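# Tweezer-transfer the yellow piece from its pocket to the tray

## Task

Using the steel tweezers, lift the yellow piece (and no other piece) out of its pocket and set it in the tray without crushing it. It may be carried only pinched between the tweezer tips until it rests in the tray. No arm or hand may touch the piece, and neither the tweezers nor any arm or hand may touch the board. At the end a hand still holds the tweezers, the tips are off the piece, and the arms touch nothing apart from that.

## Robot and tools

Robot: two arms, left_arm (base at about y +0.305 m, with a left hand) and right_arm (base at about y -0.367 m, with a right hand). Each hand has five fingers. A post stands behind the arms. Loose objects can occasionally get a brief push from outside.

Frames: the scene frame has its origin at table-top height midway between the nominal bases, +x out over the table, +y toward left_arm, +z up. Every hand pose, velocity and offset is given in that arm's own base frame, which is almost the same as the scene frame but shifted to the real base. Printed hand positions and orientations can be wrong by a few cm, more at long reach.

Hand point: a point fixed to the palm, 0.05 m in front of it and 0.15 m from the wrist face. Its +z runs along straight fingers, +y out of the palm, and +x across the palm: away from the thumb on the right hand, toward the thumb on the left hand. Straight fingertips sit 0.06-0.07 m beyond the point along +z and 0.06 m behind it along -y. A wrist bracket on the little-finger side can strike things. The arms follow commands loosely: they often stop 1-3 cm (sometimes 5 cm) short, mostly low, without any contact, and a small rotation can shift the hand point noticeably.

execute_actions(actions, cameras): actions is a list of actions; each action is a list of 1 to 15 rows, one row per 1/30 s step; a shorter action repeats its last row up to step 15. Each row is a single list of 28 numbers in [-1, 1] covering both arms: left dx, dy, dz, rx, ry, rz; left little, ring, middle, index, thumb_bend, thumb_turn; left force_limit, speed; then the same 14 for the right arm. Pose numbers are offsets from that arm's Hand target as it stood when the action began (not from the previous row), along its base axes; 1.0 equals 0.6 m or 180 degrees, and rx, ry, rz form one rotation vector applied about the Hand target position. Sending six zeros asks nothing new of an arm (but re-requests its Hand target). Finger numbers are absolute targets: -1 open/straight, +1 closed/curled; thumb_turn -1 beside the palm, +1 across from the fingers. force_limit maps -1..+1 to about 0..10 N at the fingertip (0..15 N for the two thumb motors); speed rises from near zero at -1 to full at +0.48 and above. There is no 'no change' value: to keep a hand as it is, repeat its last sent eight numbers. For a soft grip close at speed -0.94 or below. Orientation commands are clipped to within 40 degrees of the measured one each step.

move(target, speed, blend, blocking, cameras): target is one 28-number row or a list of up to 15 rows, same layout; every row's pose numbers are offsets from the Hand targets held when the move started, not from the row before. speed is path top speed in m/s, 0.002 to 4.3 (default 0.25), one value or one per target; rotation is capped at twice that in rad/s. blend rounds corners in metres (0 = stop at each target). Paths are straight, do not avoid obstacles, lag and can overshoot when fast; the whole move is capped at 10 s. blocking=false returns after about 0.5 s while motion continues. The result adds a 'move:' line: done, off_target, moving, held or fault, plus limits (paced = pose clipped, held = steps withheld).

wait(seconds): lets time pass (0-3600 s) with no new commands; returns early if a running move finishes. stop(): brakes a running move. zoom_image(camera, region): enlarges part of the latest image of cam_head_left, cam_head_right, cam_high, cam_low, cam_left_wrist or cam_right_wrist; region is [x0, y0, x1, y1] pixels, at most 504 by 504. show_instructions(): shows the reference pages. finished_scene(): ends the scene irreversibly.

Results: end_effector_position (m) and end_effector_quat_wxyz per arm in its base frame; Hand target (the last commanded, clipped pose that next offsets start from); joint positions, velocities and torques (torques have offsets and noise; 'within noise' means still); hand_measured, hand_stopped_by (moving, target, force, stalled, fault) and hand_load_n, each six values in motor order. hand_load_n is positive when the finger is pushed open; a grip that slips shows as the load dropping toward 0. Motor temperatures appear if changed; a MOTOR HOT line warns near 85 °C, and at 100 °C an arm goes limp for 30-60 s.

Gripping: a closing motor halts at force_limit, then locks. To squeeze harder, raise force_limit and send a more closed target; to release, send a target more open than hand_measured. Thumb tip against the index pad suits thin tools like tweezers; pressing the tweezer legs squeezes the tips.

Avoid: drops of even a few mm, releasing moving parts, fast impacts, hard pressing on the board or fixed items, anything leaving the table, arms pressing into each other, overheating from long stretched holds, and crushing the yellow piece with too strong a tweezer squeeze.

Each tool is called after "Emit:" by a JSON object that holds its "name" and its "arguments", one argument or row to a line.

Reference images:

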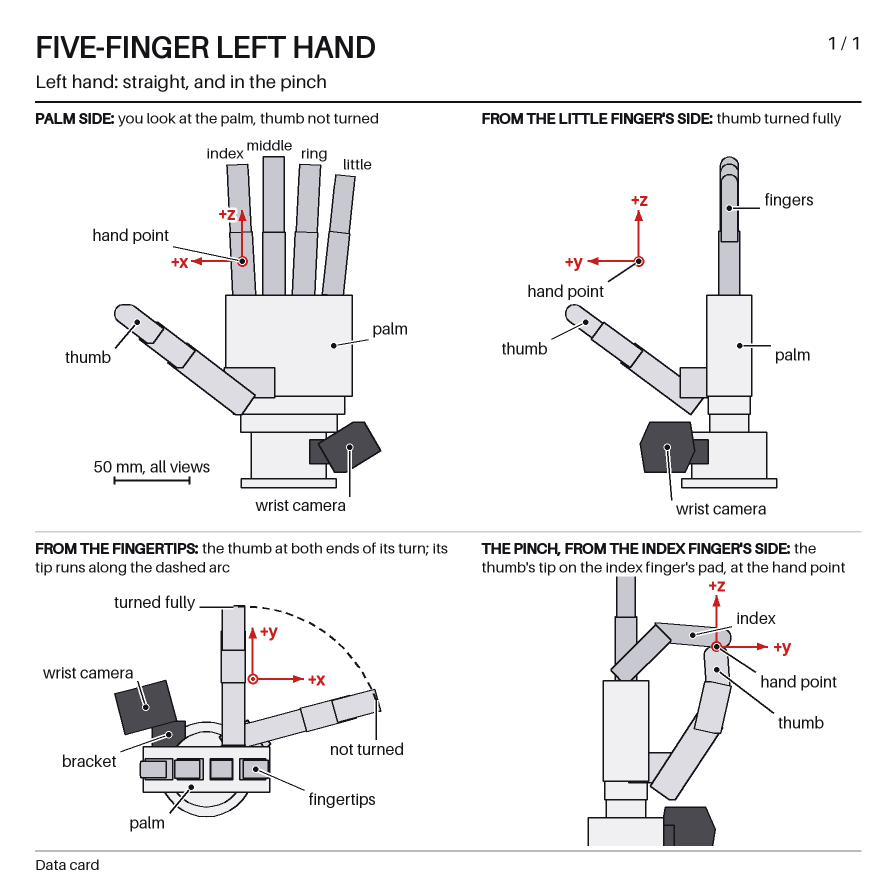

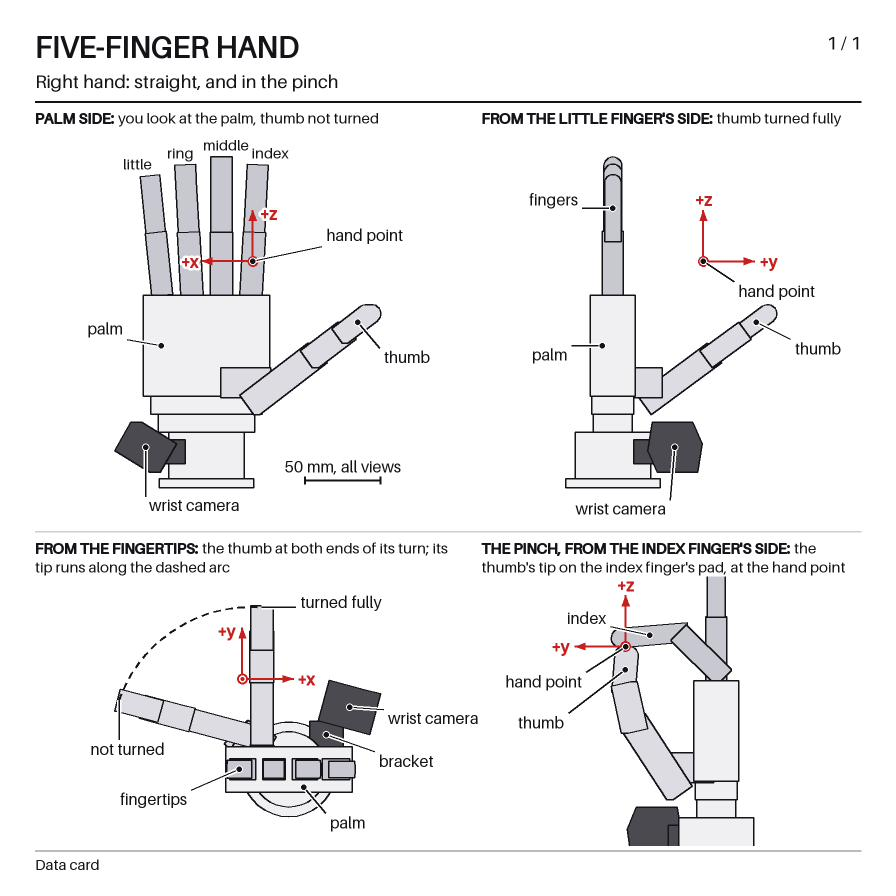

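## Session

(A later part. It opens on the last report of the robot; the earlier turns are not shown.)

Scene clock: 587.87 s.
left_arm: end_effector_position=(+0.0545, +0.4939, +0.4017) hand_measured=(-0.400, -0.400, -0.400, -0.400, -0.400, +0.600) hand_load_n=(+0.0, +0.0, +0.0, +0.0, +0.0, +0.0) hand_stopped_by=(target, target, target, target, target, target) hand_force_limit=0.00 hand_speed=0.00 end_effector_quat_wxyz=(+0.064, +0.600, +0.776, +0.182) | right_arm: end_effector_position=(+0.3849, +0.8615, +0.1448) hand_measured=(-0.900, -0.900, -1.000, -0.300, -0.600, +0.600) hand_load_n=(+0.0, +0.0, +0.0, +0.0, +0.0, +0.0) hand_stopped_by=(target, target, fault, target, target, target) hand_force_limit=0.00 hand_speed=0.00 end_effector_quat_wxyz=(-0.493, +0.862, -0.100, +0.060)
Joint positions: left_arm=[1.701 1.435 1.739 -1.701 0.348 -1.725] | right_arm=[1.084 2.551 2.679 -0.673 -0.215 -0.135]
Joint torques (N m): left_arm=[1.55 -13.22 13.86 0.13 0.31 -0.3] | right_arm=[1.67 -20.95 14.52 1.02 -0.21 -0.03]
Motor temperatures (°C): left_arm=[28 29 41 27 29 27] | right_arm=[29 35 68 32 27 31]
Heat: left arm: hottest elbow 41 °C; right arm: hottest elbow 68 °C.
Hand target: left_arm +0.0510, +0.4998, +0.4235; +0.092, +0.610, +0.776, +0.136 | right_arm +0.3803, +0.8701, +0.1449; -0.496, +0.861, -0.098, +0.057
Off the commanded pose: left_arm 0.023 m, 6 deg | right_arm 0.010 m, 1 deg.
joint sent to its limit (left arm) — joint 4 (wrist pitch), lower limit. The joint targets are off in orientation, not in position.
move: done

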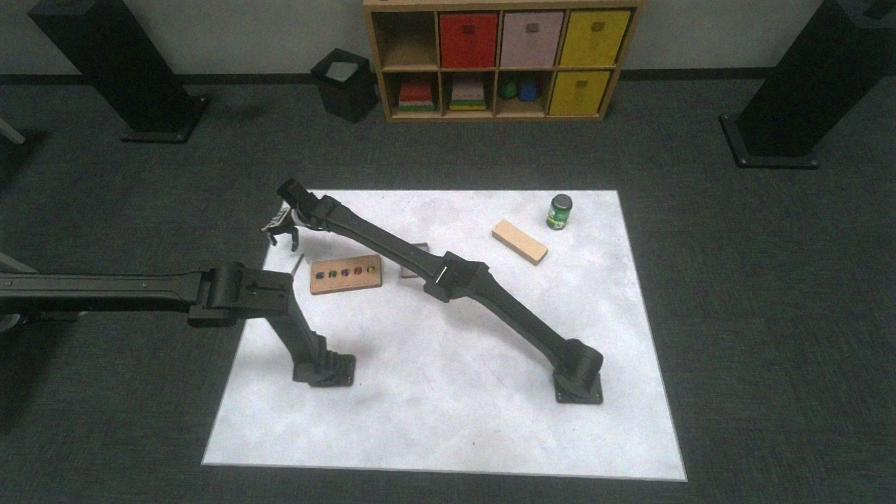

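Emit:
{"name": "move", "arguments": {
  "target": [0,0,0,0,0,0,-0.4,-0.4,-0.4,-0.4,-0.4,0.6,0,0, -0.008,-0.009,-0.155,0,0,0,-0.9,-0.9,-0.3,-0.3,-0.6,0.6,0,0],
  "speed": 0.12,
  "cameras": ["cam_high","cam_right_wrist","cam_low"]
}}

Scene clock: 845.33 s.
left_arm: end_effector_position=(+0.0545, +0.4939, +0.4017) hand_measured=(-0.400, -0.400, -0.400, -0.400, -0.400, +0.600) hand_load_n=(+0.0, +0.0, +0.0, +0.0, +0.0, +0.0) hand_stopped_by=(target, target, target, target, target, target) hand_force_limit=0.00 hand_speed=0.00 end_effector_quat_wxyz=(+0.064, +0.600, +0.776, +0.182) | right_arm: end_effector_position=(+0.3842, +0.8608, +0.0617) hand_measured=(-0.900, -0.900, -1.000, -0.300, -0.600, +0.600) hand_load_n=(+0.0, +0.0, +0.0, +0.0, +0.0, +0.0) hand_stopped_by=(target, target, fault, target, target, target) hand_force_limit=0.00 hand_speed=0.00 end_effector_quat_wxyz=(-0.496, +0.861, -0.099, +0.061)
Joint positions: left_arm=[1.701 1.435 1.739 -1.701 0.348 -1.725] | right_arm=[1.084 2.533 2.422 -0.428 -0.217 -0.135]
Joint velocities: left_arm=[within noise] | right_arm=[-0.015 0.005 -0.007 -0.002 -0.154 -0.066]
Joint torques (N m): left_arm=[1.14 -12.86 13.96 0.17 0.34 -0.31] | right_arm=[1.79 -23.65 8.96 2.45 -0.1 -0.03]
Motor temperatures (°C): left_arm=[28 29 44 27 29 27] | right_arm=[28 39 73 31 26 30]
Heat: left arm: hottest elbow 44 °C; right arm: hottest elbow 73 °C.
Hand target: left_arm +0.0510, +0.4998, +0.4235; +0.092, +0.610, +0.776, +0.136 | right_arm +0.3755, +0.8646, +0.0517; -0.496, +0.861, -0.098, +0.057
Off the commanded pose: left_arm 0.023 m, 6 deg | right_arm 0.014 m, 0 deg.
joint sent to its limit (left arm) — joint 4 (wrist pitch), lower limit. The joint targets are off in orientation, not in position.
move: off_target (right_arm)
Images, in order (width x height): cam_high 896x504, cam_low 896x504, cam_right_wrist 672x504.

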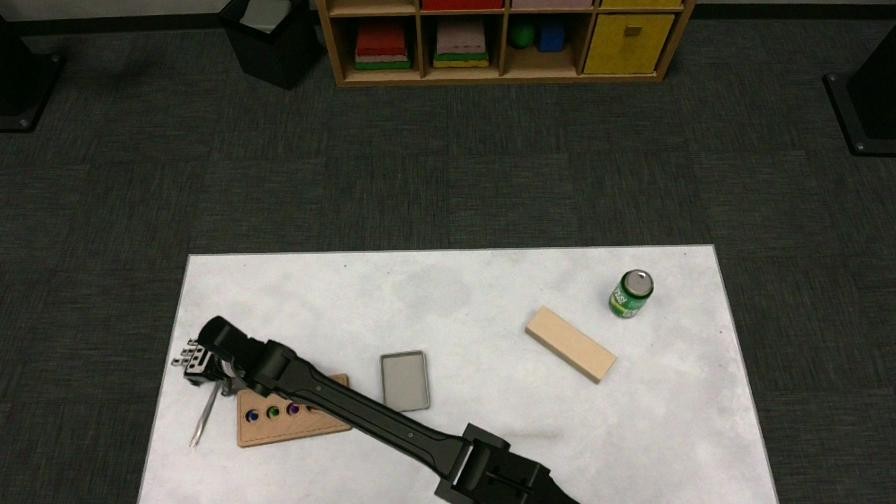

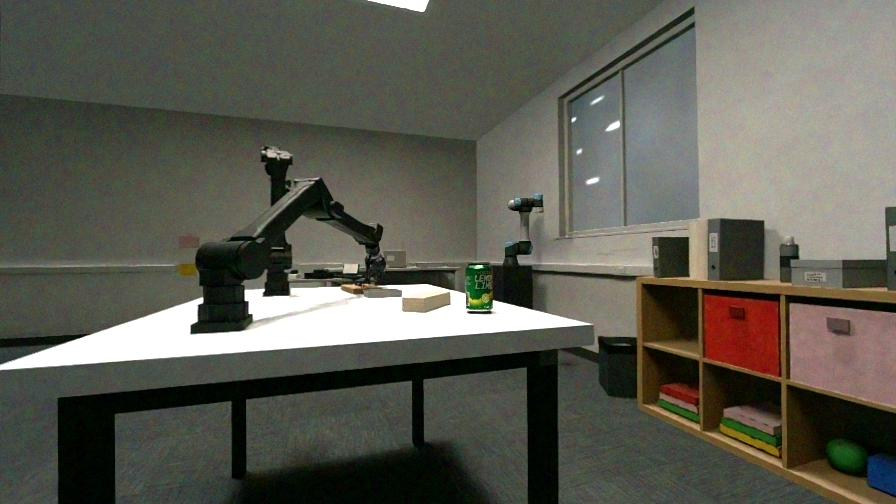

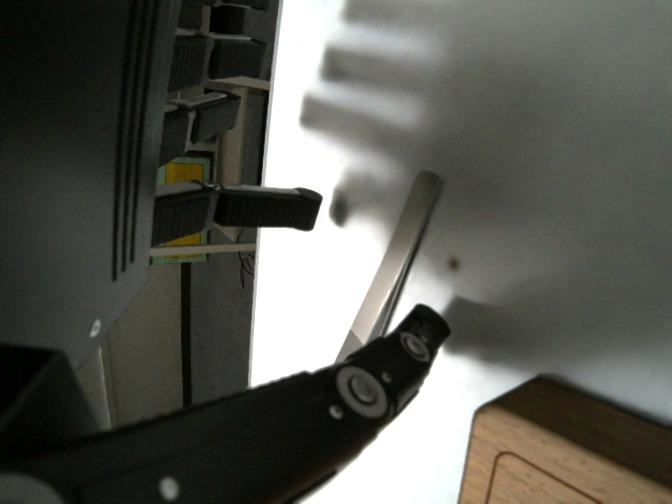

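Emit:
{"name": "move", "arguments": {
  "target": [0,0,0,0,0,0,-0.4,-0.4,-0.4,-0.4,-0.4,0.6,0,0, -0.004,0,-0.06,0,0,0,-0.9,-0.9,-0.3,-0.3,-0.6,0.6,0,0],
  "speed": 0.08,
  "cameras": ["cam_right_wrist"]
}}

Scene clock: 853.33 s.
left_arm: end_effector_position=(+0.0545, +0.4939, +0.4017) hand_measured=(-0.400, -0.400, -0.400, -0.400, -0.400, +0.600) hand_load_n=(+0.0, +0.0, +0.0, +0.0, +0.0, +0.0) hand_stopped_by=(target, target, target, target, target, target) hand_force_limit=0.00 hand_speed=0.00 end_effector_quat_wxyz=(+0.064, +0.600, +0.776, +0.182) | right_arm: end_effector_position=(+0.3869, +0.8650, +0.0549) hand_measured=(-0.900, -0.900, -1.000, -0.300, -0.600, +0.600) hand_load_n=(+0.0, -0.5, +0.0, +0.0, +0.0, +0.0) hand_stopped_by=(target, target, fault, target, target, target) hand_force_limit=0.00 hand_speed=0.00 end_effector_quat_wxyz=(-0.512, +0.851, -0.097, +0.068)
Joint positions: left_arm=[1.701 1.435 1.739 -1.701 0.348 -1.725] | right_arm=[1.084 2.53 2.378 -0.347 -0.214 -0.133]
Joint torques (N m): left_arm=[1.14 -13.33 13.93 0.08 0.31 -0.29] | right_arm=[2.14 -21.25 7.83 2.3 -0.11 -0.04]
Motor temperatures (°C): left_arm=[28 29 44 27 29 27] | right_arm=[28 39 71 32 26 30]
Heat: left arm: hottest elbow 44 °C; right arm: hottest elbow 71 °C.
Hand target: left_arm +0.0510, +0.4998, +0.4235; +0.092, +0.610, +0.776, +0.136 | right_arm +0.3732, +0.8647, +0.0159; -0.496, +0.861, -0.098, +0.057
Off the commanded pose: left_arm 0.023 m, 6 deg | right_arm 0.042 m, 2 deg.
joint sent to its limit (left arm) — joint 4 (wrist pitch), lower limit. The joint targets are off in orientation, not in position.
move: off_target (right_arm)

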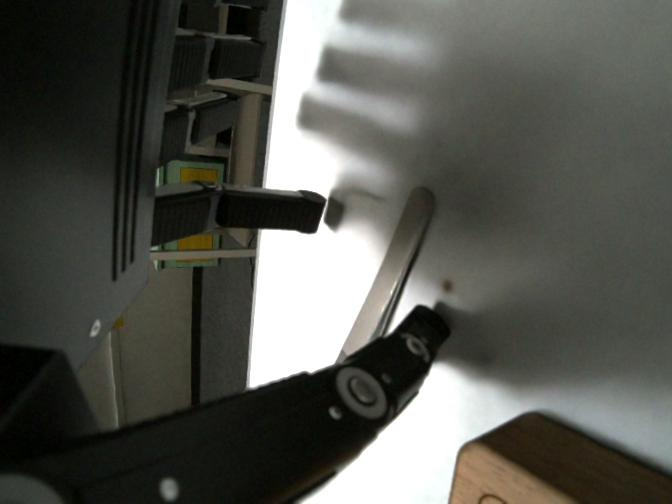

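Emit:
{"name": "move", "arguments": {
  "target": [0,0,0,0,0,0,-0.4,-0.4,-0.4,-0.4,-0.4,0.6,0,0, 0.004,0,0.045,0,0,0,-0.9,-0.9,-0.3,-0.3,-0.6,0.6,0,0],
  "speed": 0.08,
  "cameras": ["cam_right_wrist","cam_high","cam_low"]
}}

Emit:
{"name": "zoom_image", "arguments": {
  "camera": "cam_low",
  "region": [330, 220, 430, 320]
}}

Emit:
{"name": "zoom_image", "arguments": {
  "camera": "cam_high",
  "region": [150, 310, 290, 450]
}}

Scene clock: 865.50 s.
left_arm: end_effector_position=(+0.0545, +0.4939, +0.4017) hand_measured=(-0.400, -0.400, -0.400, -0.400, -0.400, +0.600) hand_load_n=(+0.0, +0.0, +0.0, +0.0, +0.0, +0.0) hand_stopped_by=(target, target, target, target, target, target) hand_force_limit=0.00 hand_speed=0.00 end_effector_quat_wxyz=(+0.064, +0.600, +0.776, +0.182) | right_arm: end_effector_position=(+0.3848, +0.8616, +0.0526) hand_measured=(-0.900, -0.900, -1.000, -0.300, -0.600, +0.600) hand_load_n=(+0.0, +0.0, +0.0, +0.0, +0.0, +0.0) hand_stopped_by=(target, target, fault, target, target, target) hand_force_limit=0.00 hand_speed=0.00 end_effector_quat_wxyz=(-0.504, +0.856, -0.099, +0.064)
Joint positions: left_arm=[1.701 1.435 1.739 -1.701 0.348 -1.725] | right_arm=[1.084 2.527 2.378 -0.37 -0.215 -0.133]
Joint torques (N m): left_arm=[1.08 -12.92 13.94 0.17 0.29 -0.3] | right_arm=[1.79 -21.83 11.25 0.79 -0.16 -0.05]
Motor temperatures (°C): left_arm=[28 29 44 27 29 27] | right_arm=[28 42 67 32 26 30]
Heat: left arm: hottest elbow 44 °C; right arm: hottest elbow 67 °C.
Hand target: left_arm +0.0510, +0.4998, +0.4235; +0.092, +0.610, +0.776, +0.136 | right_arm +0.3756, +0.8647, +0.0429; -0.496, +0.861, -0.098, +0.057
Off the commanded pose: left_arm 0.023 m, 6 deg | right_arm 0.014 m, 1 deg.
joint sent to its limit (left arm) — joint 4 (wrist pitch), lower limit. The joint targets are off in orientation, not in position.
move: off_target (right_arm)
Images, in order (width x height): cam_high 896x504, cam_low 896x504, cam_right_wrist 672x504.

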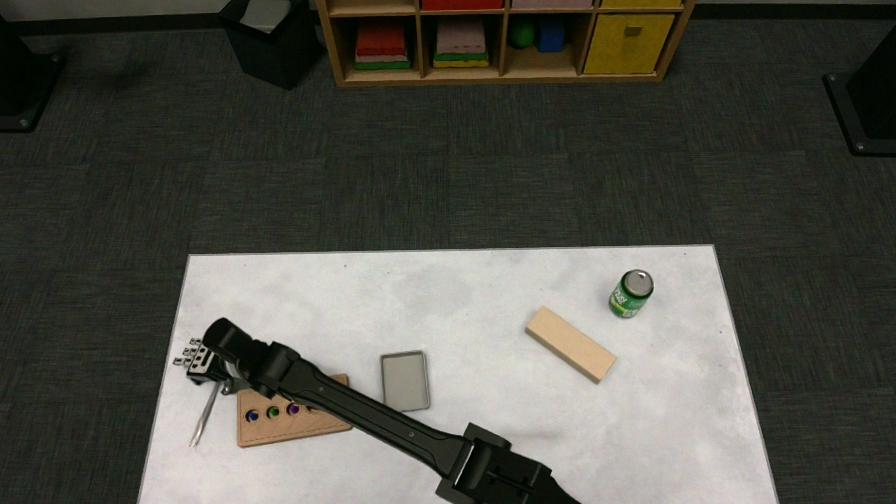

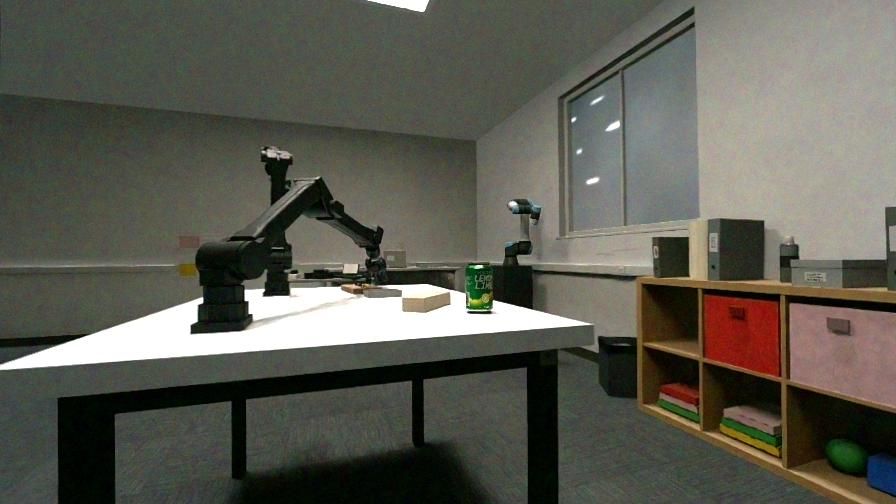

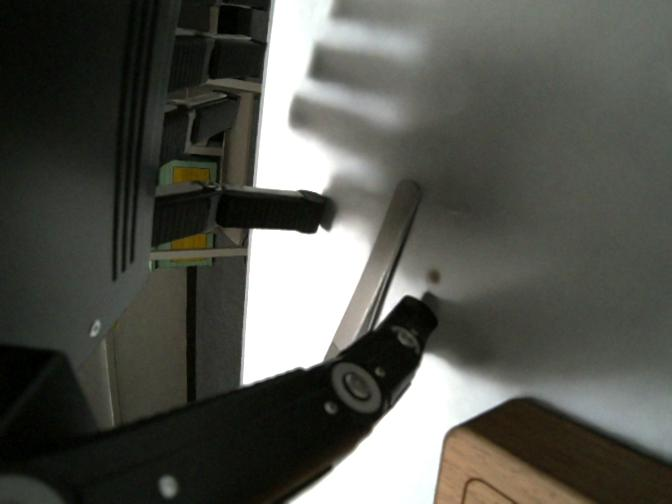

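Scaled by 5.040 from the camera's image (finer frame: 1280x720).

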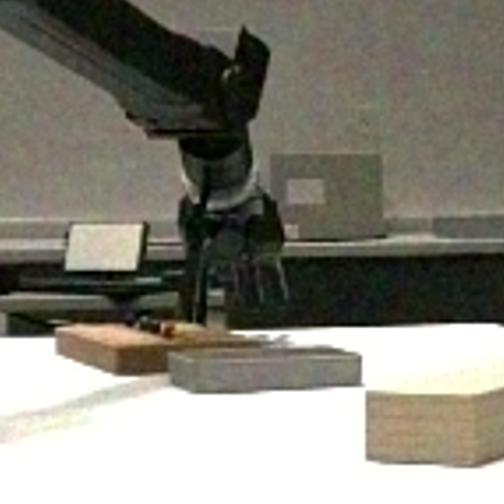

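Scaled by 3.600 from the camera's image (finer frame: 1280x720).

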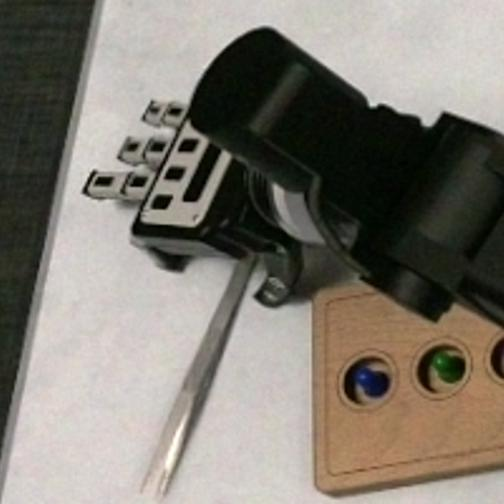

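Emit:
{"name": "move", "arguments": {
  "target": [
    [0,0,0,0,0,0,-0.4,-0.4,-0.4,-0.4,-0.4,0.6,0,0, 0,0,0.03,0,0,0,-0.9,-0.9,-0.3,-0.3,-0.6,0.6,0,0],
    [0,0,0,0,0,0,-0.4,-0.4,-0.4,-0.4,-0.4,0.6,0,0, -0.058,0.014,0.03,0,0,0,-0.9,-0.9,-0.3,-0.3,-0.6,0.6,0,0]
  ],
  "speed": 0.1,
  "cameras": ["cam_right_wrist"]
}}

Scene clock: 888.70 s.
left_arm: end_effector_position=(+0.0545, +0.4939, +0.4017) hand_measured=(-0.400, -0.400, -0.400, -0.400, -0.400, +0.600) hand_load_n=(+0.0, +0.0, +0.0, +0.0, +0.0, +0.0) hand_stopped_by=(target, target, target, target, target, target) hand_force_limit=0.00 hand_speed=0.00 end_effector_quat_wxyz=(+0.064, +0.600, +0.776, +0.182) | right_arm: end_effector_position=(+0.3410, +0.8758, +0.0716) hand_measured=(-0.900, -0.900, -1.000, -0.300, -0.600, +0.600) hand_load_n=(+0.0, +0.0, +0.0, +0.0, +0.0, +0.0) hand_stopped_by=(target, target, fault, target, target, target) hand_force_limit=0.00 hand_speed=0.00 end_effector_quat_wxyz=(-0.500, +0.859, -0.091, +0.060)
Joint positions: left_arm=[1.701 1.435 1.739 -1.701 0.348 -1.725] | right_arm=[1.138 2.495 2.371 -0.401 -0.181 -0.117]
Joint torques (N m): left_arm=[1.26 -13.16 13.82 0.25 0.31 -0.29] | right_arm=[1.08 -22.53 8.53 1.96 -0.02 0.01]
Motor temperatures (°C): left_arm=[28 29 44 27 29 27] | right_arm=[28 42 66 31 26 30]
Heat: left arm: hottest elbow 44 °C; right arm: hottest elbow 66 °C.
Hand target: left_arm +0.0510, +0.4998, +0.4235; +0.092, +0.610, +0.776, +0.136 | right_arm +0.3407, +0.8731, +0.0606; -0.496, +0.861, -0.098, +0.057
Off the commanded pose: left_arm 0.023 m, 6 deg | right_arm 0.011 m, 1 deg.
joint sent to its limit (left arm) — joint 4 (wrist pitch), lower limit. The joint targets are off in orientation, not in position.
move: off_target (right_arm)

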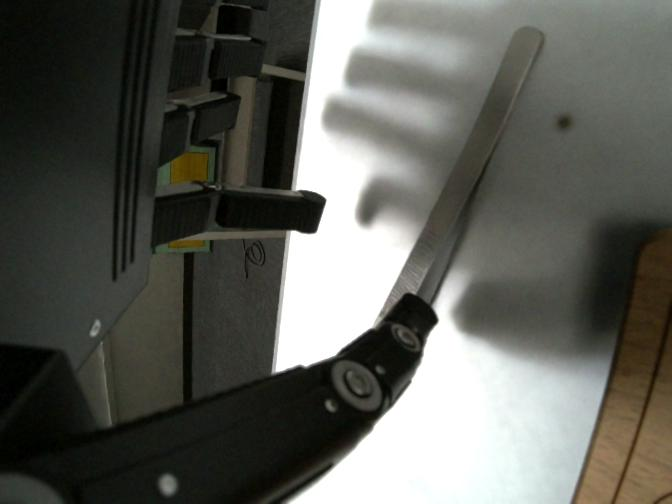

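Emit:
{"name": "move", "arguments": {
  "target": [0,0,0,0,0,0,-0.4,-0.4,-0.4,-0.4,-0.4,0.6,0,0, 0.004,-0.004,-0.03,0,0,0,-0.9,-0.9,-0.3,-0.3,-0.6,0.6,0,0],
  "speed": 0.06,
  "cameras": ["cam_right_wrist"]
}}

Emit:
{"name": "zoom_image", "arguments": {
  "camera": "cam_right_wrist",
  "region": [280, 150, 480, 350]
}}

Scene clock: 898.57 s.
left_arm: end_effector_position=(+0.0545, +0.4939, +0.4017) hand_measured=(-0.400, -0.400, -0.400, -0.400, -0.400, +0.600) hand_load_n=(+0.0, +0.0, +0.0, +0.0, -0.5, +0.0) hand_stopped_by=(target, target, target, target, target, target) hand_force_limit=0.00 hand_speed=0.00 end_effector_quat_wxyz=(+0.064, +0.600, +0.776, +0.182) | right_arm: end_effector_position=(+0.3397, +0.8729, +0.0564) hand_measured=(-0.900, -0.900, -1.000, -0.300, -0.600, +0.600) hand_load_n=(+0.0, +0.0, +0.0, +0.0, +0.0, +0.0) hand_stopped_by=(target, target, fault, target, target, target) hand_force_limit=0.00 hand_speed=0.00 end_effector_quat_wxyz=(-0.498, +0.860, -0.092, +0.059)
Joint positions: left_arm=[1.701 1.435 1.739 -1.701 0.348 -1.725] | right_arm=[1.138 2.495 2.333 -0.368 -0.181 -0.117]
Joint torques (N m): left_arm=[1.14 -13.33 13.85 0.21 0.32 -0.29] | right_arm=[0.67 -21.66 8.77 2.45 -0.19 -0.01]
Motor temperatures (°C): left_arm=[28 29 44 27 29 27] | right_arm=[28 41 63 32 26 30]
Heat: left arm: hottest elbow 44 °C; right arm: hottest elbow 63 °C.
Hand target: left_arm +0.0510, +0.4998, +0.4235; +0.092, +0.610, +0.776, +0.136 | right_arm +0.3430, +0.8706, +0.0425; -0.496, +0.861, -0.098, +0.057
Off the commanded pose: left_arm 0.023 m, 6 deg | right_arm 0.014 m, 1 deg.
joint sent to its limit (left arm) — joint 4 (wrist pitch), lower limit. The joint targets are off in orientation, not in position.
move: off_target (right_arm)

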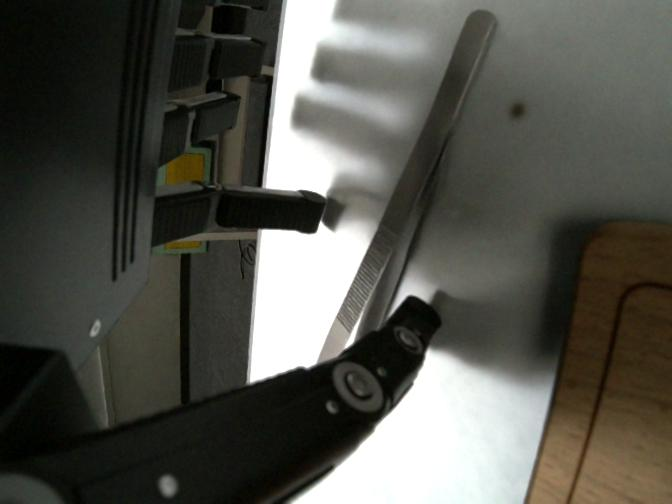

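Scaled by 2.520 from the camera's image (finer frame: 960x720).

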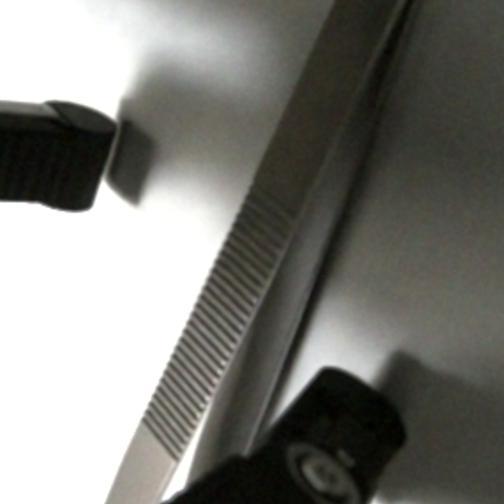

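Emit:
{"name": "move", "arguments": {
  "target": [0,0,0,0,0,0,-0.4,-0.4,-0.4,-0.4,-0.4,0.6,0,0, 0,0,-0.016,0,0,0,-0.9,-0.9,-0.3,-0.05,-0.45,0.75,0,-0.5],
  "speed": 0.06,
  "cameras": ["cam_right_wrist"]
}}

Emit:
{"name": "zoom_image", "arguments": {
  "camera": "cam_right_wrist",
  "region": [280, 150, 480, 350]
}}

Scene clock: 915.47 s.
left_arm: end_effector_position=(+0.0545, +0.4939, +0.4017) hand_measured=(-0.400, -0.400, -0.400, -0.400, -0.400, +0.600) hand_load_n=(+0.0, +0.0, +0.0, +0.0, +0.0, +0.0) hand_stopped_by=(target, target, target, target, target, target) hand_force_limit=0.00 hand_speed=0.00 end_effector_quat_wxyz=(+0.064, +0.600, +0.776, +0.182) | right_arm: end_effector_position=(+0.3401, +0.8737, +0.0538) hand_measured=(-0.900, -0.900, -1.000, -0.050, -0.450, +0.750) hand_load_n=(+0.0, +0.0, +0.0, +0.0, +0.0, +0.0) hand_stopped_by=(target, target, fault, target, target, target) hand_force_limit=0.00 hand_speed=-0.50 end_effector_quat_wxyz=(-0.501, +0.858, -0.091, +0.060)
Joint positions: left_arm=[1.701 1.435 1.739 -1.701 0.348 -1.725] | right_arm=[1.138 2.495 2.322 -0.349 -0.181 -0.117]
Joint torques (N m): left_arm=[1.2 -12.86 13.91 0.2 0.32 -0.28] | right_arm=[0.67 -22.12 8.69 2.44 -0.19 -0.01]
Motor temperatures (°C): left_arm=[28 29 44 27 29 27] | right_arm=[28 42 61 32 26 30]
Heat: left arm: hottest elbow 44 °C; right arm: hottest elbow 61 °C.
Hand target: left_arm +0.0510, +0.4998, +0.4235; +0.092, +0.610, +0.776, +0.136 | right_arm +0.3431, +0.8706, +0.0330; -0.496, +0.861, -0.098, +0.057
Off the commanded pose: left_arm 0.023 m, 6 deg | right_arm 0.021 m, 1 deg.
joint sent to its limit (left arm) — joint 4 (wrist pitch), lower limit. The joint targets are off in orientation, not in position.
move: off_target (right_arm)

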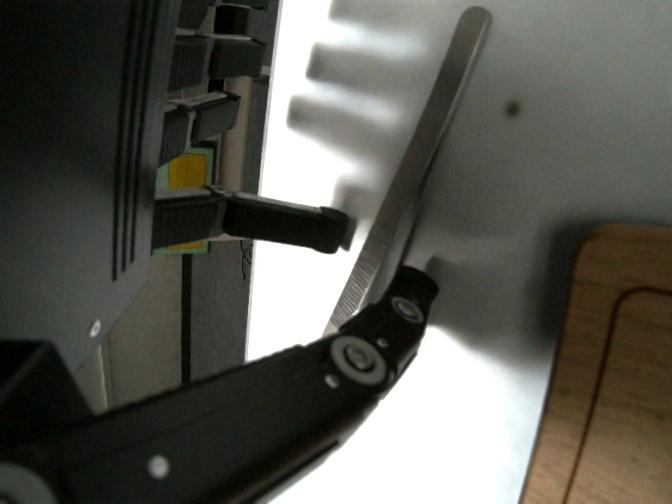

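Scaled by 2.520 from the camera's image (finer frame: 960x720).

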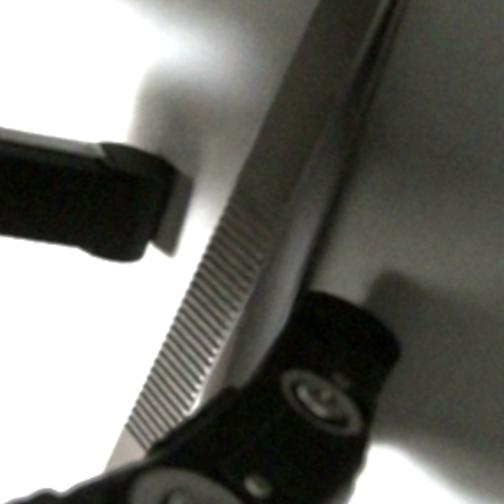

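Emit:
{"name": "execute_actions", "arguments": {
  "actions": []
}}

Scene clock: 943.03 s.
left_arm: end_effector_position=(+0.0545, +0.4939, +0.4017) hand_measured=(-0.400, -0.400, -0.400, -0.400, -0.400, +0.600) hand_load_n=(+0.5, +0.0, +0.0, +0.0, +0.0, +0.0) hand_stopped_by=(target, target, target, target, target, target) hand_force_limit=0.00 hand_speed=0.00 end_effector_quat_wxyz=(+0.064, +0.600, +0.776, +0.182) | right_arm: end_effector_position=(+0.3401, +0.8737, +0.0538) hand_measured=(-0.900, -0.900, -1.000, -0.050, -0.450, +0.750) hand_load_n=(+0.0, +0.0, +0.0, +0.0, +0.0, +0.0) hand_stopped_by=(target, target, fault, target, target, target) hand_force_limit=0.00 hand_speed=-0.50 end_effector_quat_wxyz=(-0.501, +0.858, -0.091, +0.060)
Joint positions: left_arm=[1.701 1.435 1.739 -1.701 0.348 -1.725] | right_arm=[1.138 2.495 2.322 -0.349 -0.181 -0.117]
Joint velocities: within noise
Joint torques (N m): left_arm=[1.49 -13.22 13.93 0.16 0.32 -0.3] | right_arm=[0.73 -21.66 8.69 2.45 -0.19 -0.01]
Motor temperatures (°C): left_arm=[28 29 44 27 29 27] | right_arm=[28 42 58 32 26 30]
Heat: left arm: hottest elbow 44 °C; right arm: hottest elbow 58 °C.
Hand target: left_arm +0.0510, +0.4998, +0.4235; +0.092, +0.610, +0.776, +0.136 | right_arm +0.3431, +0.8706, +0.0330; -0.496, +0.861, -0.098, +0.057
Off the commanded pose: left_arm 0.023 m, 6 deg | right_arm 0.021 m, 1 deg.

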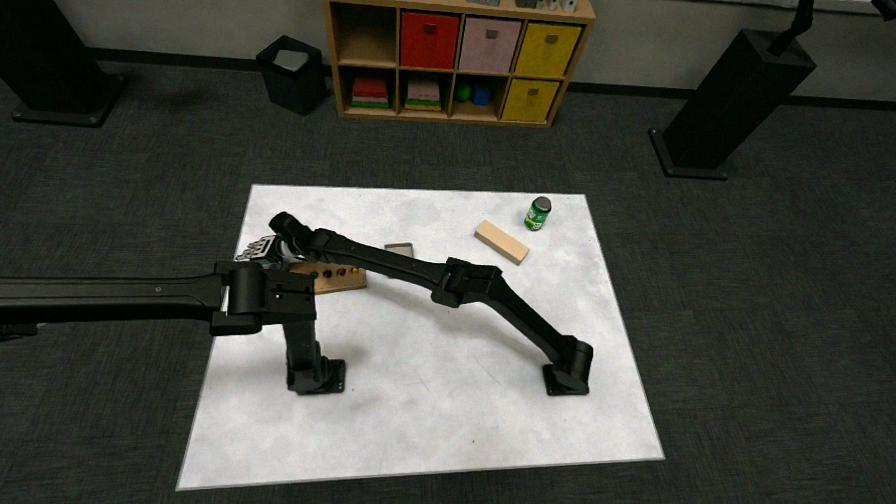

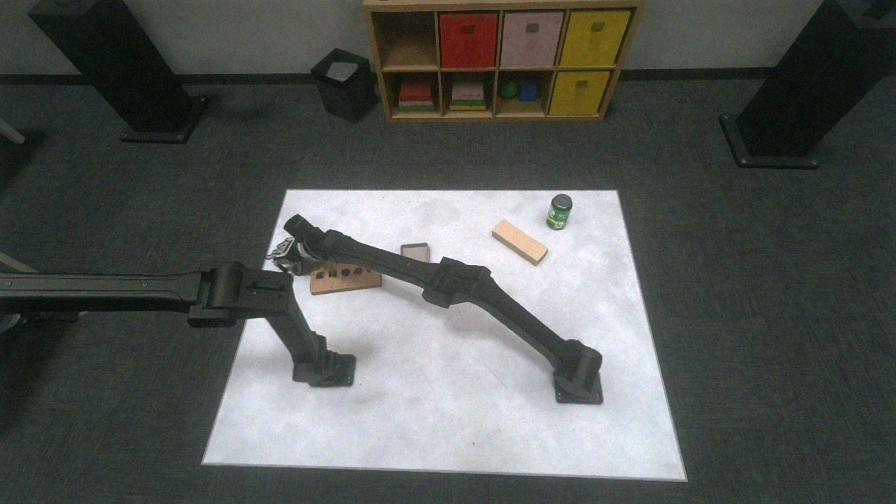

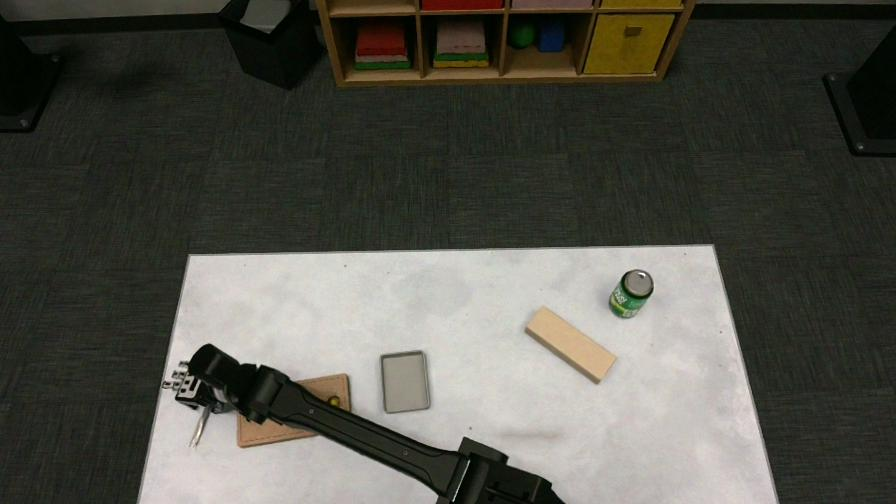

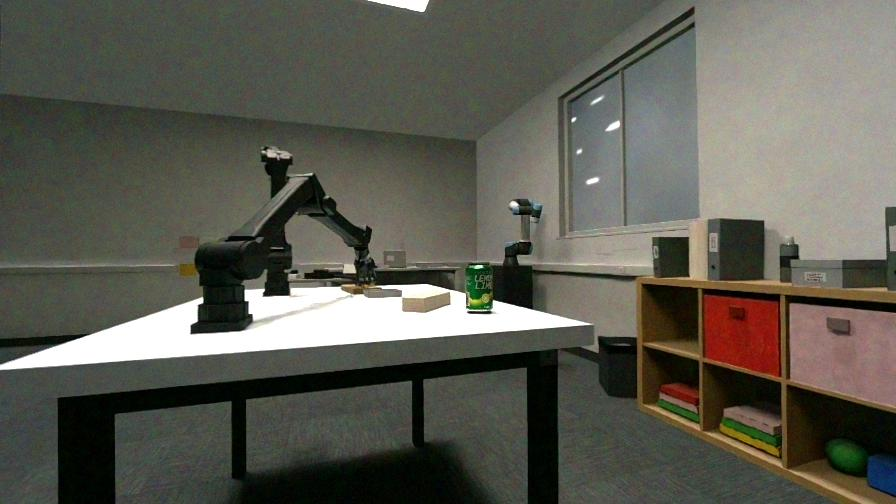

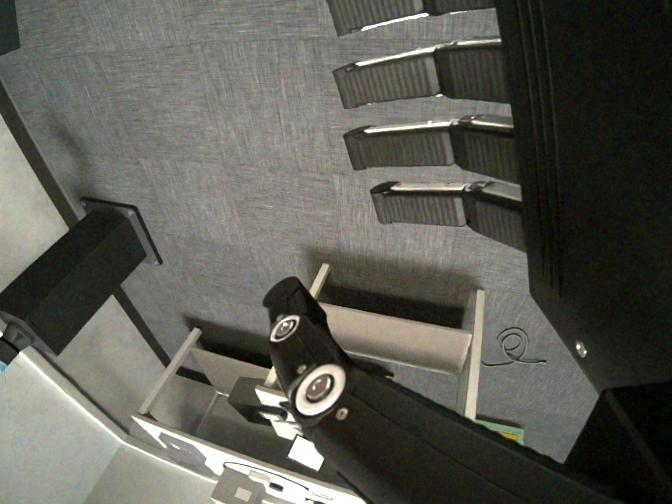

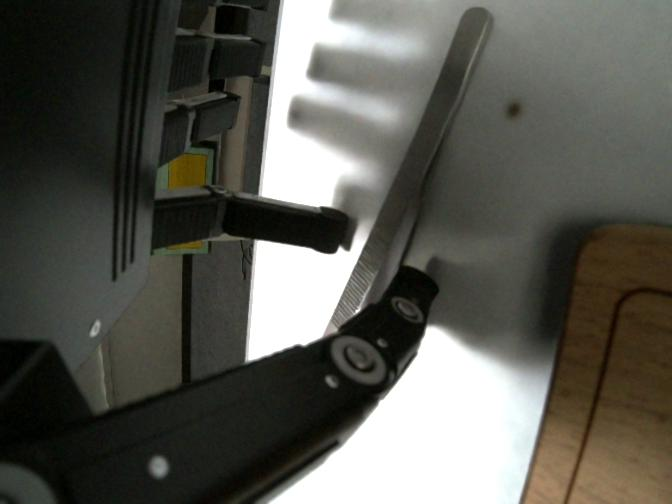

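Emit:
{"name": "zoom_image", "arguments": {
  "camera": "cam_right_wrist",
  "region": [220, 120, 520, 380]
}}

Scaled by 1.680 from the camera's image (finer frame: 960x720).

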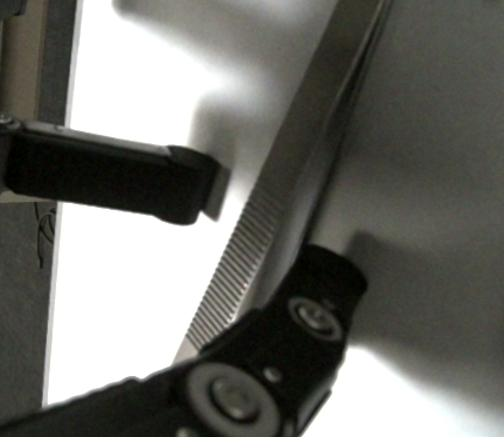

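Emit:
{"name": "move", "arguments": {
  "target": [0,0,0,0,0,0,-0.4,-0.4,-0.4,-0.4,-0.4,0.6,0,0,0.0225,-0.0055,0,0,0,0,-0.9,-0.9,-0.3,-0.05,-0.45,0.75,0,-0.5],
  "speed": 0.05,
  "cameras": ["cam_right_wrist"]
}}

Scene clock: 983.17 s.
left_arm: end_effector_position=(+0.0545, +0.4939, +0.4017) hand_measured=(-0.400, -0.400, -0.400, -0.400, -0.400, +0.600) hand_load_n=(+0.0, +0.0, +0.0, +0.0, +0.0, +0.0) hand_stopped_by=(target, target, target, target, target, target) hand_force_limit=0.00 hand_speed=0.00 end_effector_quat_wxyz=(+0.064, +0.600, +0.776, +0.182) | right_arm: end_effector_position=(+0.3484, +0.8698, +0.0542) hand_measured=(-0.900, -0.900, -1.000, -0.050, -0.450, +0.750) hand_load_n=(+0.0, +0.0, +0.0, +0.0, +0.0, +0.0) hand_stopped_by=(target, target, fault, target, target, target) hand_force_limit=0.00 hand_speed=-0.50 end_effector_quat_wxyz=(-0.502, +0.858, -0.093, +0.057)
Joint positions: left_arm=[1.701 1.435 1.739 -1.701 0.348 -1.725] | right_arm=[1.125 2.495 2.322 -0.349 -0.195 -0.117]
Joint torques (N m): left_arm=[1.08 -12.57 13.96 0.17 0.3 -0.31] | right_arm=[0.15 -20.89 10.24 2 -0.19 -0.09]
Motor temperatures (°C): left_arm=[28 29 45 27 29 27] | right_arm=[28 43 56 32 26 30]
Heat: left arm: hottest elbow 45 °C; right arm: hottest elbow 56 °C.
Hand target: left_arm +0.0510, +0.4998, +0.4235; +0.092, +0.610, +0.776, +0.136 | right_arm +0.3568, +0.8672, +0.0330; -0.496, +0.861, -0.098, +0.057
Off the commanded pose: left_arm 0.023 m, 6 deg | right_arm 0.023 m, 1 deg.
joint sent to its limit (left arm) — joint 4 (wrist pitch), lower limit. The joint targets are off in orientation, not in position.
move: off_target (right_arm)

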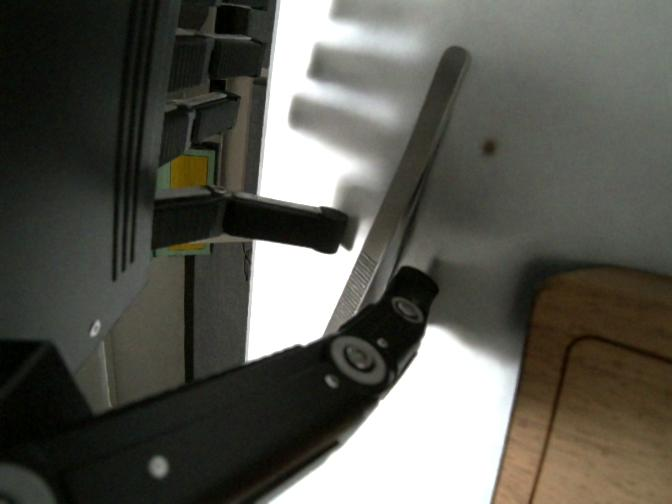

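Emit:
{"name": "move", "arguments": {
  "target": [0,0,0,0,0,0,-0.4,-0.4,-0.4,-0.4,-0.4,0.6,0,0,0,0,0,0,0,0,-0.9,-0.9,-0.3,0.05,-0.36,0.75,-0.8,-0.9],
  "cameras": ["cam_right_wrist"]
}}

Emit:
{"name": "zoom_image", "arguments": {
  "camera": "cam_right_wrist",
  "region": [220, 120, 520, 380]
}}

Scene clock: 990.03 s.
left_arm: end_effector_position=(+0.0545, +0.4939, +0.4017) hand_measured=(-0.400, -0.400, -0.400, -0.400, -0.400, +0.600) hand_load_n=(+0.0, +0.0, +0.0, +0.5, +0.0, +0.0) hand_stopped_by=(target, target, target, target, target, target) hand_force_limit=0.00 hand_speed=0.00 end_effector_quat_wxyz=(+0.064, +0.600, +0.776, +0.182) | right_arm: end_effector_position=(+0.3484, +0.8698, +0.0542) hand_measured=(-0.900, -0.900, -1.000, +0.050, -0.360, +0.750) hand_load_n=(+0.0, +0.0, +0.0, +0.0, +0.5, +0.0) hand_stopped_by=(target, target, fault, target, target, target) hand_force_limit=-0.80 hand_speed=-0.90 end_effector_quat_wxyz=(-0.502, +0.858, -0.093, +0.057)
Joint positions: left_arm=[1.701 1.435 1.739 -1.701 0.348 -1.725] | right_arm=[1.125 2.495 2.322 -0.349 -0.195 -0.117]
Joint torques (N m): left_arm=[1.32 -13.16 13.93 0.24 0.3 -0.32] | right_arm=[0.32 -20.89 10.25 2.02 -0.2 -0.09]
Motor temperatures (°C): left_arm=[28 29 45 27 29 27] | right_arm=[28 43 57 32 26 30]
Heat: left arm: hottest elbow 45 °C; right arm: hottest elbow 57 °C.
Hand target: left_arm +0.0510, +0.4998, +0.4235; +0.092, +0.610, +0.776, +0.136 | right_arm +0.3568, +0.8672, +0.0330; -0.496, +0.861, -0.098, +0.057
Off the commanded pose: left_arm 0.023 m, 6 deg | right_arm 0.023 m, 1 deg.
joint sent to its limit (left arm) — joint 4 (wrist pitch), lower limit. The joint targets are off in orientation, not in position.
move: done

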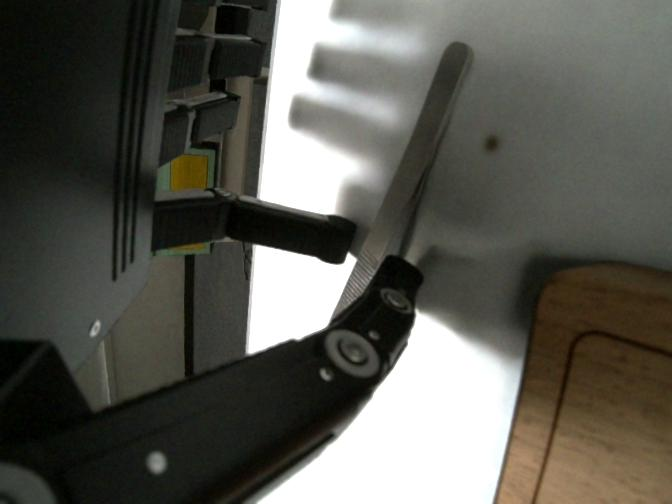

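Scaled by 1.680 from the camera's image (finer frame: 960x720).

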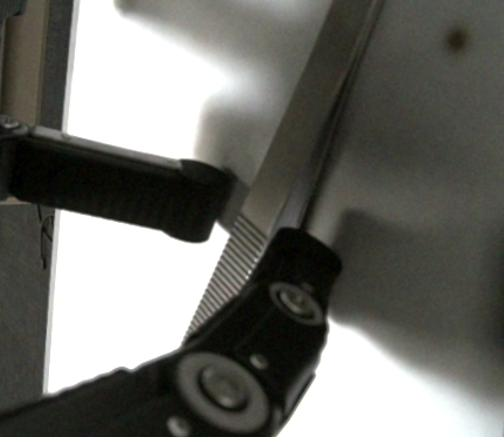

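Emit:
{"name": "move", "arguments": {
  "target": [0,0,0,0,0,0,-0.4,-0.4,-0.4,-0.4,-0.4,0.6,0,0,0,0,-0.018,0,0,0,-0.9,-0.9,-0.3,0.05,-0.36,0.75,-0.8,-0.9],
  "cameras": ["cam_right_wrist"],
  "speed": 0.03
}}

Emit:
{"name": "zoom_image", "arguments": {
  "camera": "cam_right_wrist",
  "region": [220, 120, 520, 380]
}}

Scene clock: 1001.57 s.
left_arm: end_effector_position=(+0.0545, +0.4939, +0.4017) hand_measured=(-0.400, -0.400, -0.400, -0.400, -0.400, +0.600) hand_load_n=(+0.0, +0.0, +0.0, +0.0, +0.0, +0.0) hand_stopped_by=(target, target, target, target, target, target) hand_force_limit=0.00 hand_speed=0.00 end_effector_quat_wxyz=(+0.064, +0.600, +0.776, +0.182) | right_arm: end_effector_position=(+0.3491, +0.8715, +0.0562) hand_measured=(-0.900, -0.900, -1.000, +0.050, -0.360, +0.750) hand_load_n=(+0.0, +0.0, +0.0, +0.0, +0.0, +0.0) hand_stopped_by=(target, target, fault, target, target, target) hand_force_limit=-0.80 hand_speed=-0.90 end_effector_quat_wxyz=(-0.506, +0.855, -0.092, +0.059)
Joint positions: left_arm=[1.701 1.435 1.739 -1.701 0.348 -1.725] | right_arm=[1.125 2.495 2.322 -0.339 -0.195 -0.117]
Joint torques (N m): left_arm=[1.67 -12.86 13.85 0.18 0.3 -0.31] | right_arm=[0.32 -20.48 9.09 2.45 -0.2 -0.1]
Motor temperatures (°C): left_arm=[28 29 45 27 29 27] | right_arm=[28 43 57 32 26 30]
Heat: left arm: hottest elbow 45 °C; right arm: hottest elbow 57 °C.
Hand target: left_arm +0.0510, +0.4998, +0.4235; +0.092, +0.610, +0.776, +0.136 | right_arm +0.3567, +0.8672, +0.0221; -0.496, +0.861, -0.098, +0.057
Off the commanded pose: left_arm 0.023 m, 6 deg | right_arm 0.035 m, 2 deg.
joint sent to its limit (left arm) — joint 4 (wrist pitch), lower limit. The joint targets are off in orientation, not in position.
move: off_target (right_arm)

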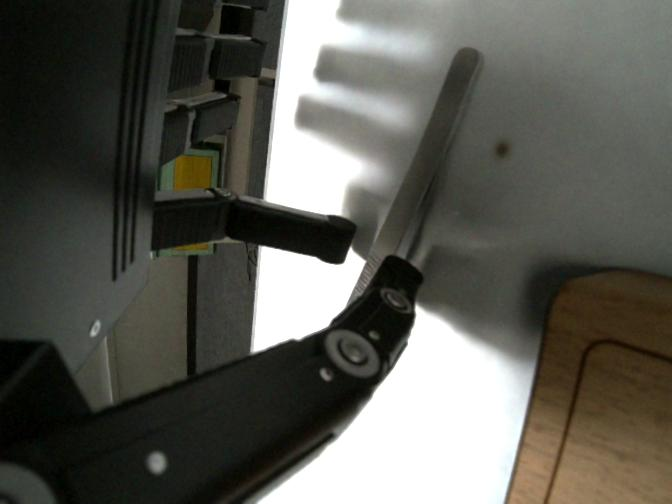

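Scaled by 1.680 from the camera's image (finer frame: 960x720).

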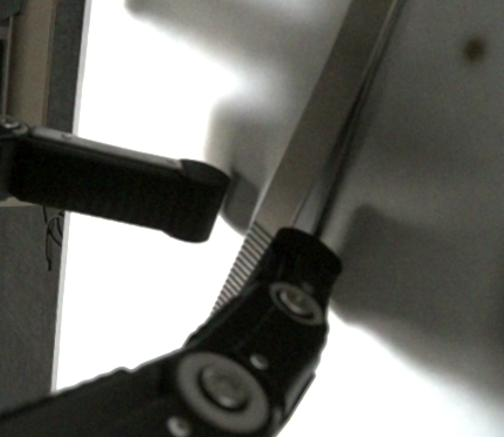

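Emit:
{"name": "move", "arguments": {
  "target": [0,0,0,0,0,0,-0.4,-0.4,-0.4,-0.4,-0.4,0.6,0,0,0,0,-0.02,0,0,0,-0.9,-0.9,-0.3,0.05,-0.36,0.75,-0.8,-0.9],
  "cameras": ["cam_right_wrist"],
  "speed": 0.03
}}

Scene clock: 1010.70 s.
left_arm: end_effector_position=(+0.0545, +0.4939, +0.4017) hand_measured=(-0.400, -0.400, -0.400, -0.400, -0.400, +0.600) hand_load_n=(+0.0, +0.0, +0.0, +0.5, +0.0, +0.0) hand_stopped_by=(target, target, target, target, target, target) hand_force_limit=0.00 hand_speed=0.00 end_effector_quat_wxyz=(+0.064, +0.600, +0.776, +0.182) | right_arm: end_effector_position=(+0.3500, +0.8736, +0.0511) hand_measured=(-0.900, -0.900, -1.000, +0.050, -0.360, +0.750) hand_load_n=(+0.0, +0.0, +0.0, +0.0, +0.0, +0.0) hand_stopped_by=(target, target, fault, target, target, target) hand_force_limit=-0.80 hand_speed=-0.90 end_effector_quat_wxyz=(-0.511, +0.853, -0.091, +0.060)
Joint positions: left_arm=[1.701 1.435 1.739 -1.701 0.348 -1.725] | right_arm=[1.125 2.501 2.315 -0.313 -0.195 -0.117]
Joint torques (N m): left_arm=[1.38 -13.27 14.01 0.12 0.31 -0.31] | right_arm=[0.32 -20.19 8.72 2.33 -0.17 -0.09]
Motor temperatures (°C): left_arm=[28 29 45 27 29 27] | right_arm=[28 43 57 32 26 30]
Heat: left arm: hottest elbow 45 °C; right arm: hottest elbow 57 °C.
Hand target: left_arm +0.0510, +0.4998, +0.4235; +0.092, +0.610, +0.776, +0.136 | right_arm +0.3568, +0.8673, +0.0105; -0.496, +0.861, -0.098, +0.057
Off the commanded pose: left_arm 0.023 m, 6 deg | right_arm 0.042 m, 2 deg.
joint sent to its limit (left arm) — joint 4 (wrist pitch), lower limit. The joint targets are off in orientation, not in position.
move: off_target (right_arm)

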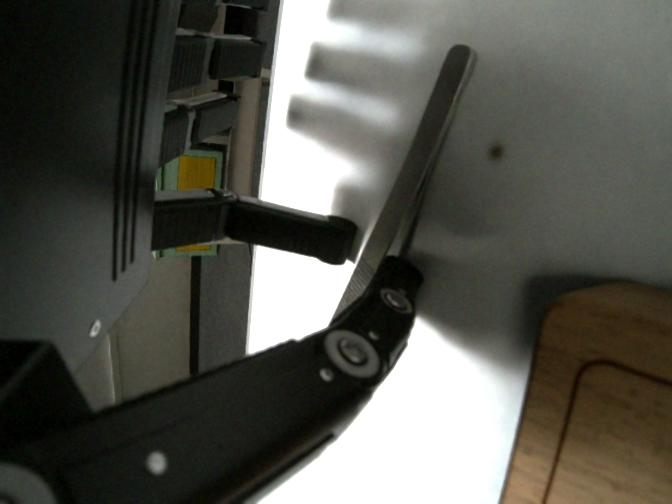

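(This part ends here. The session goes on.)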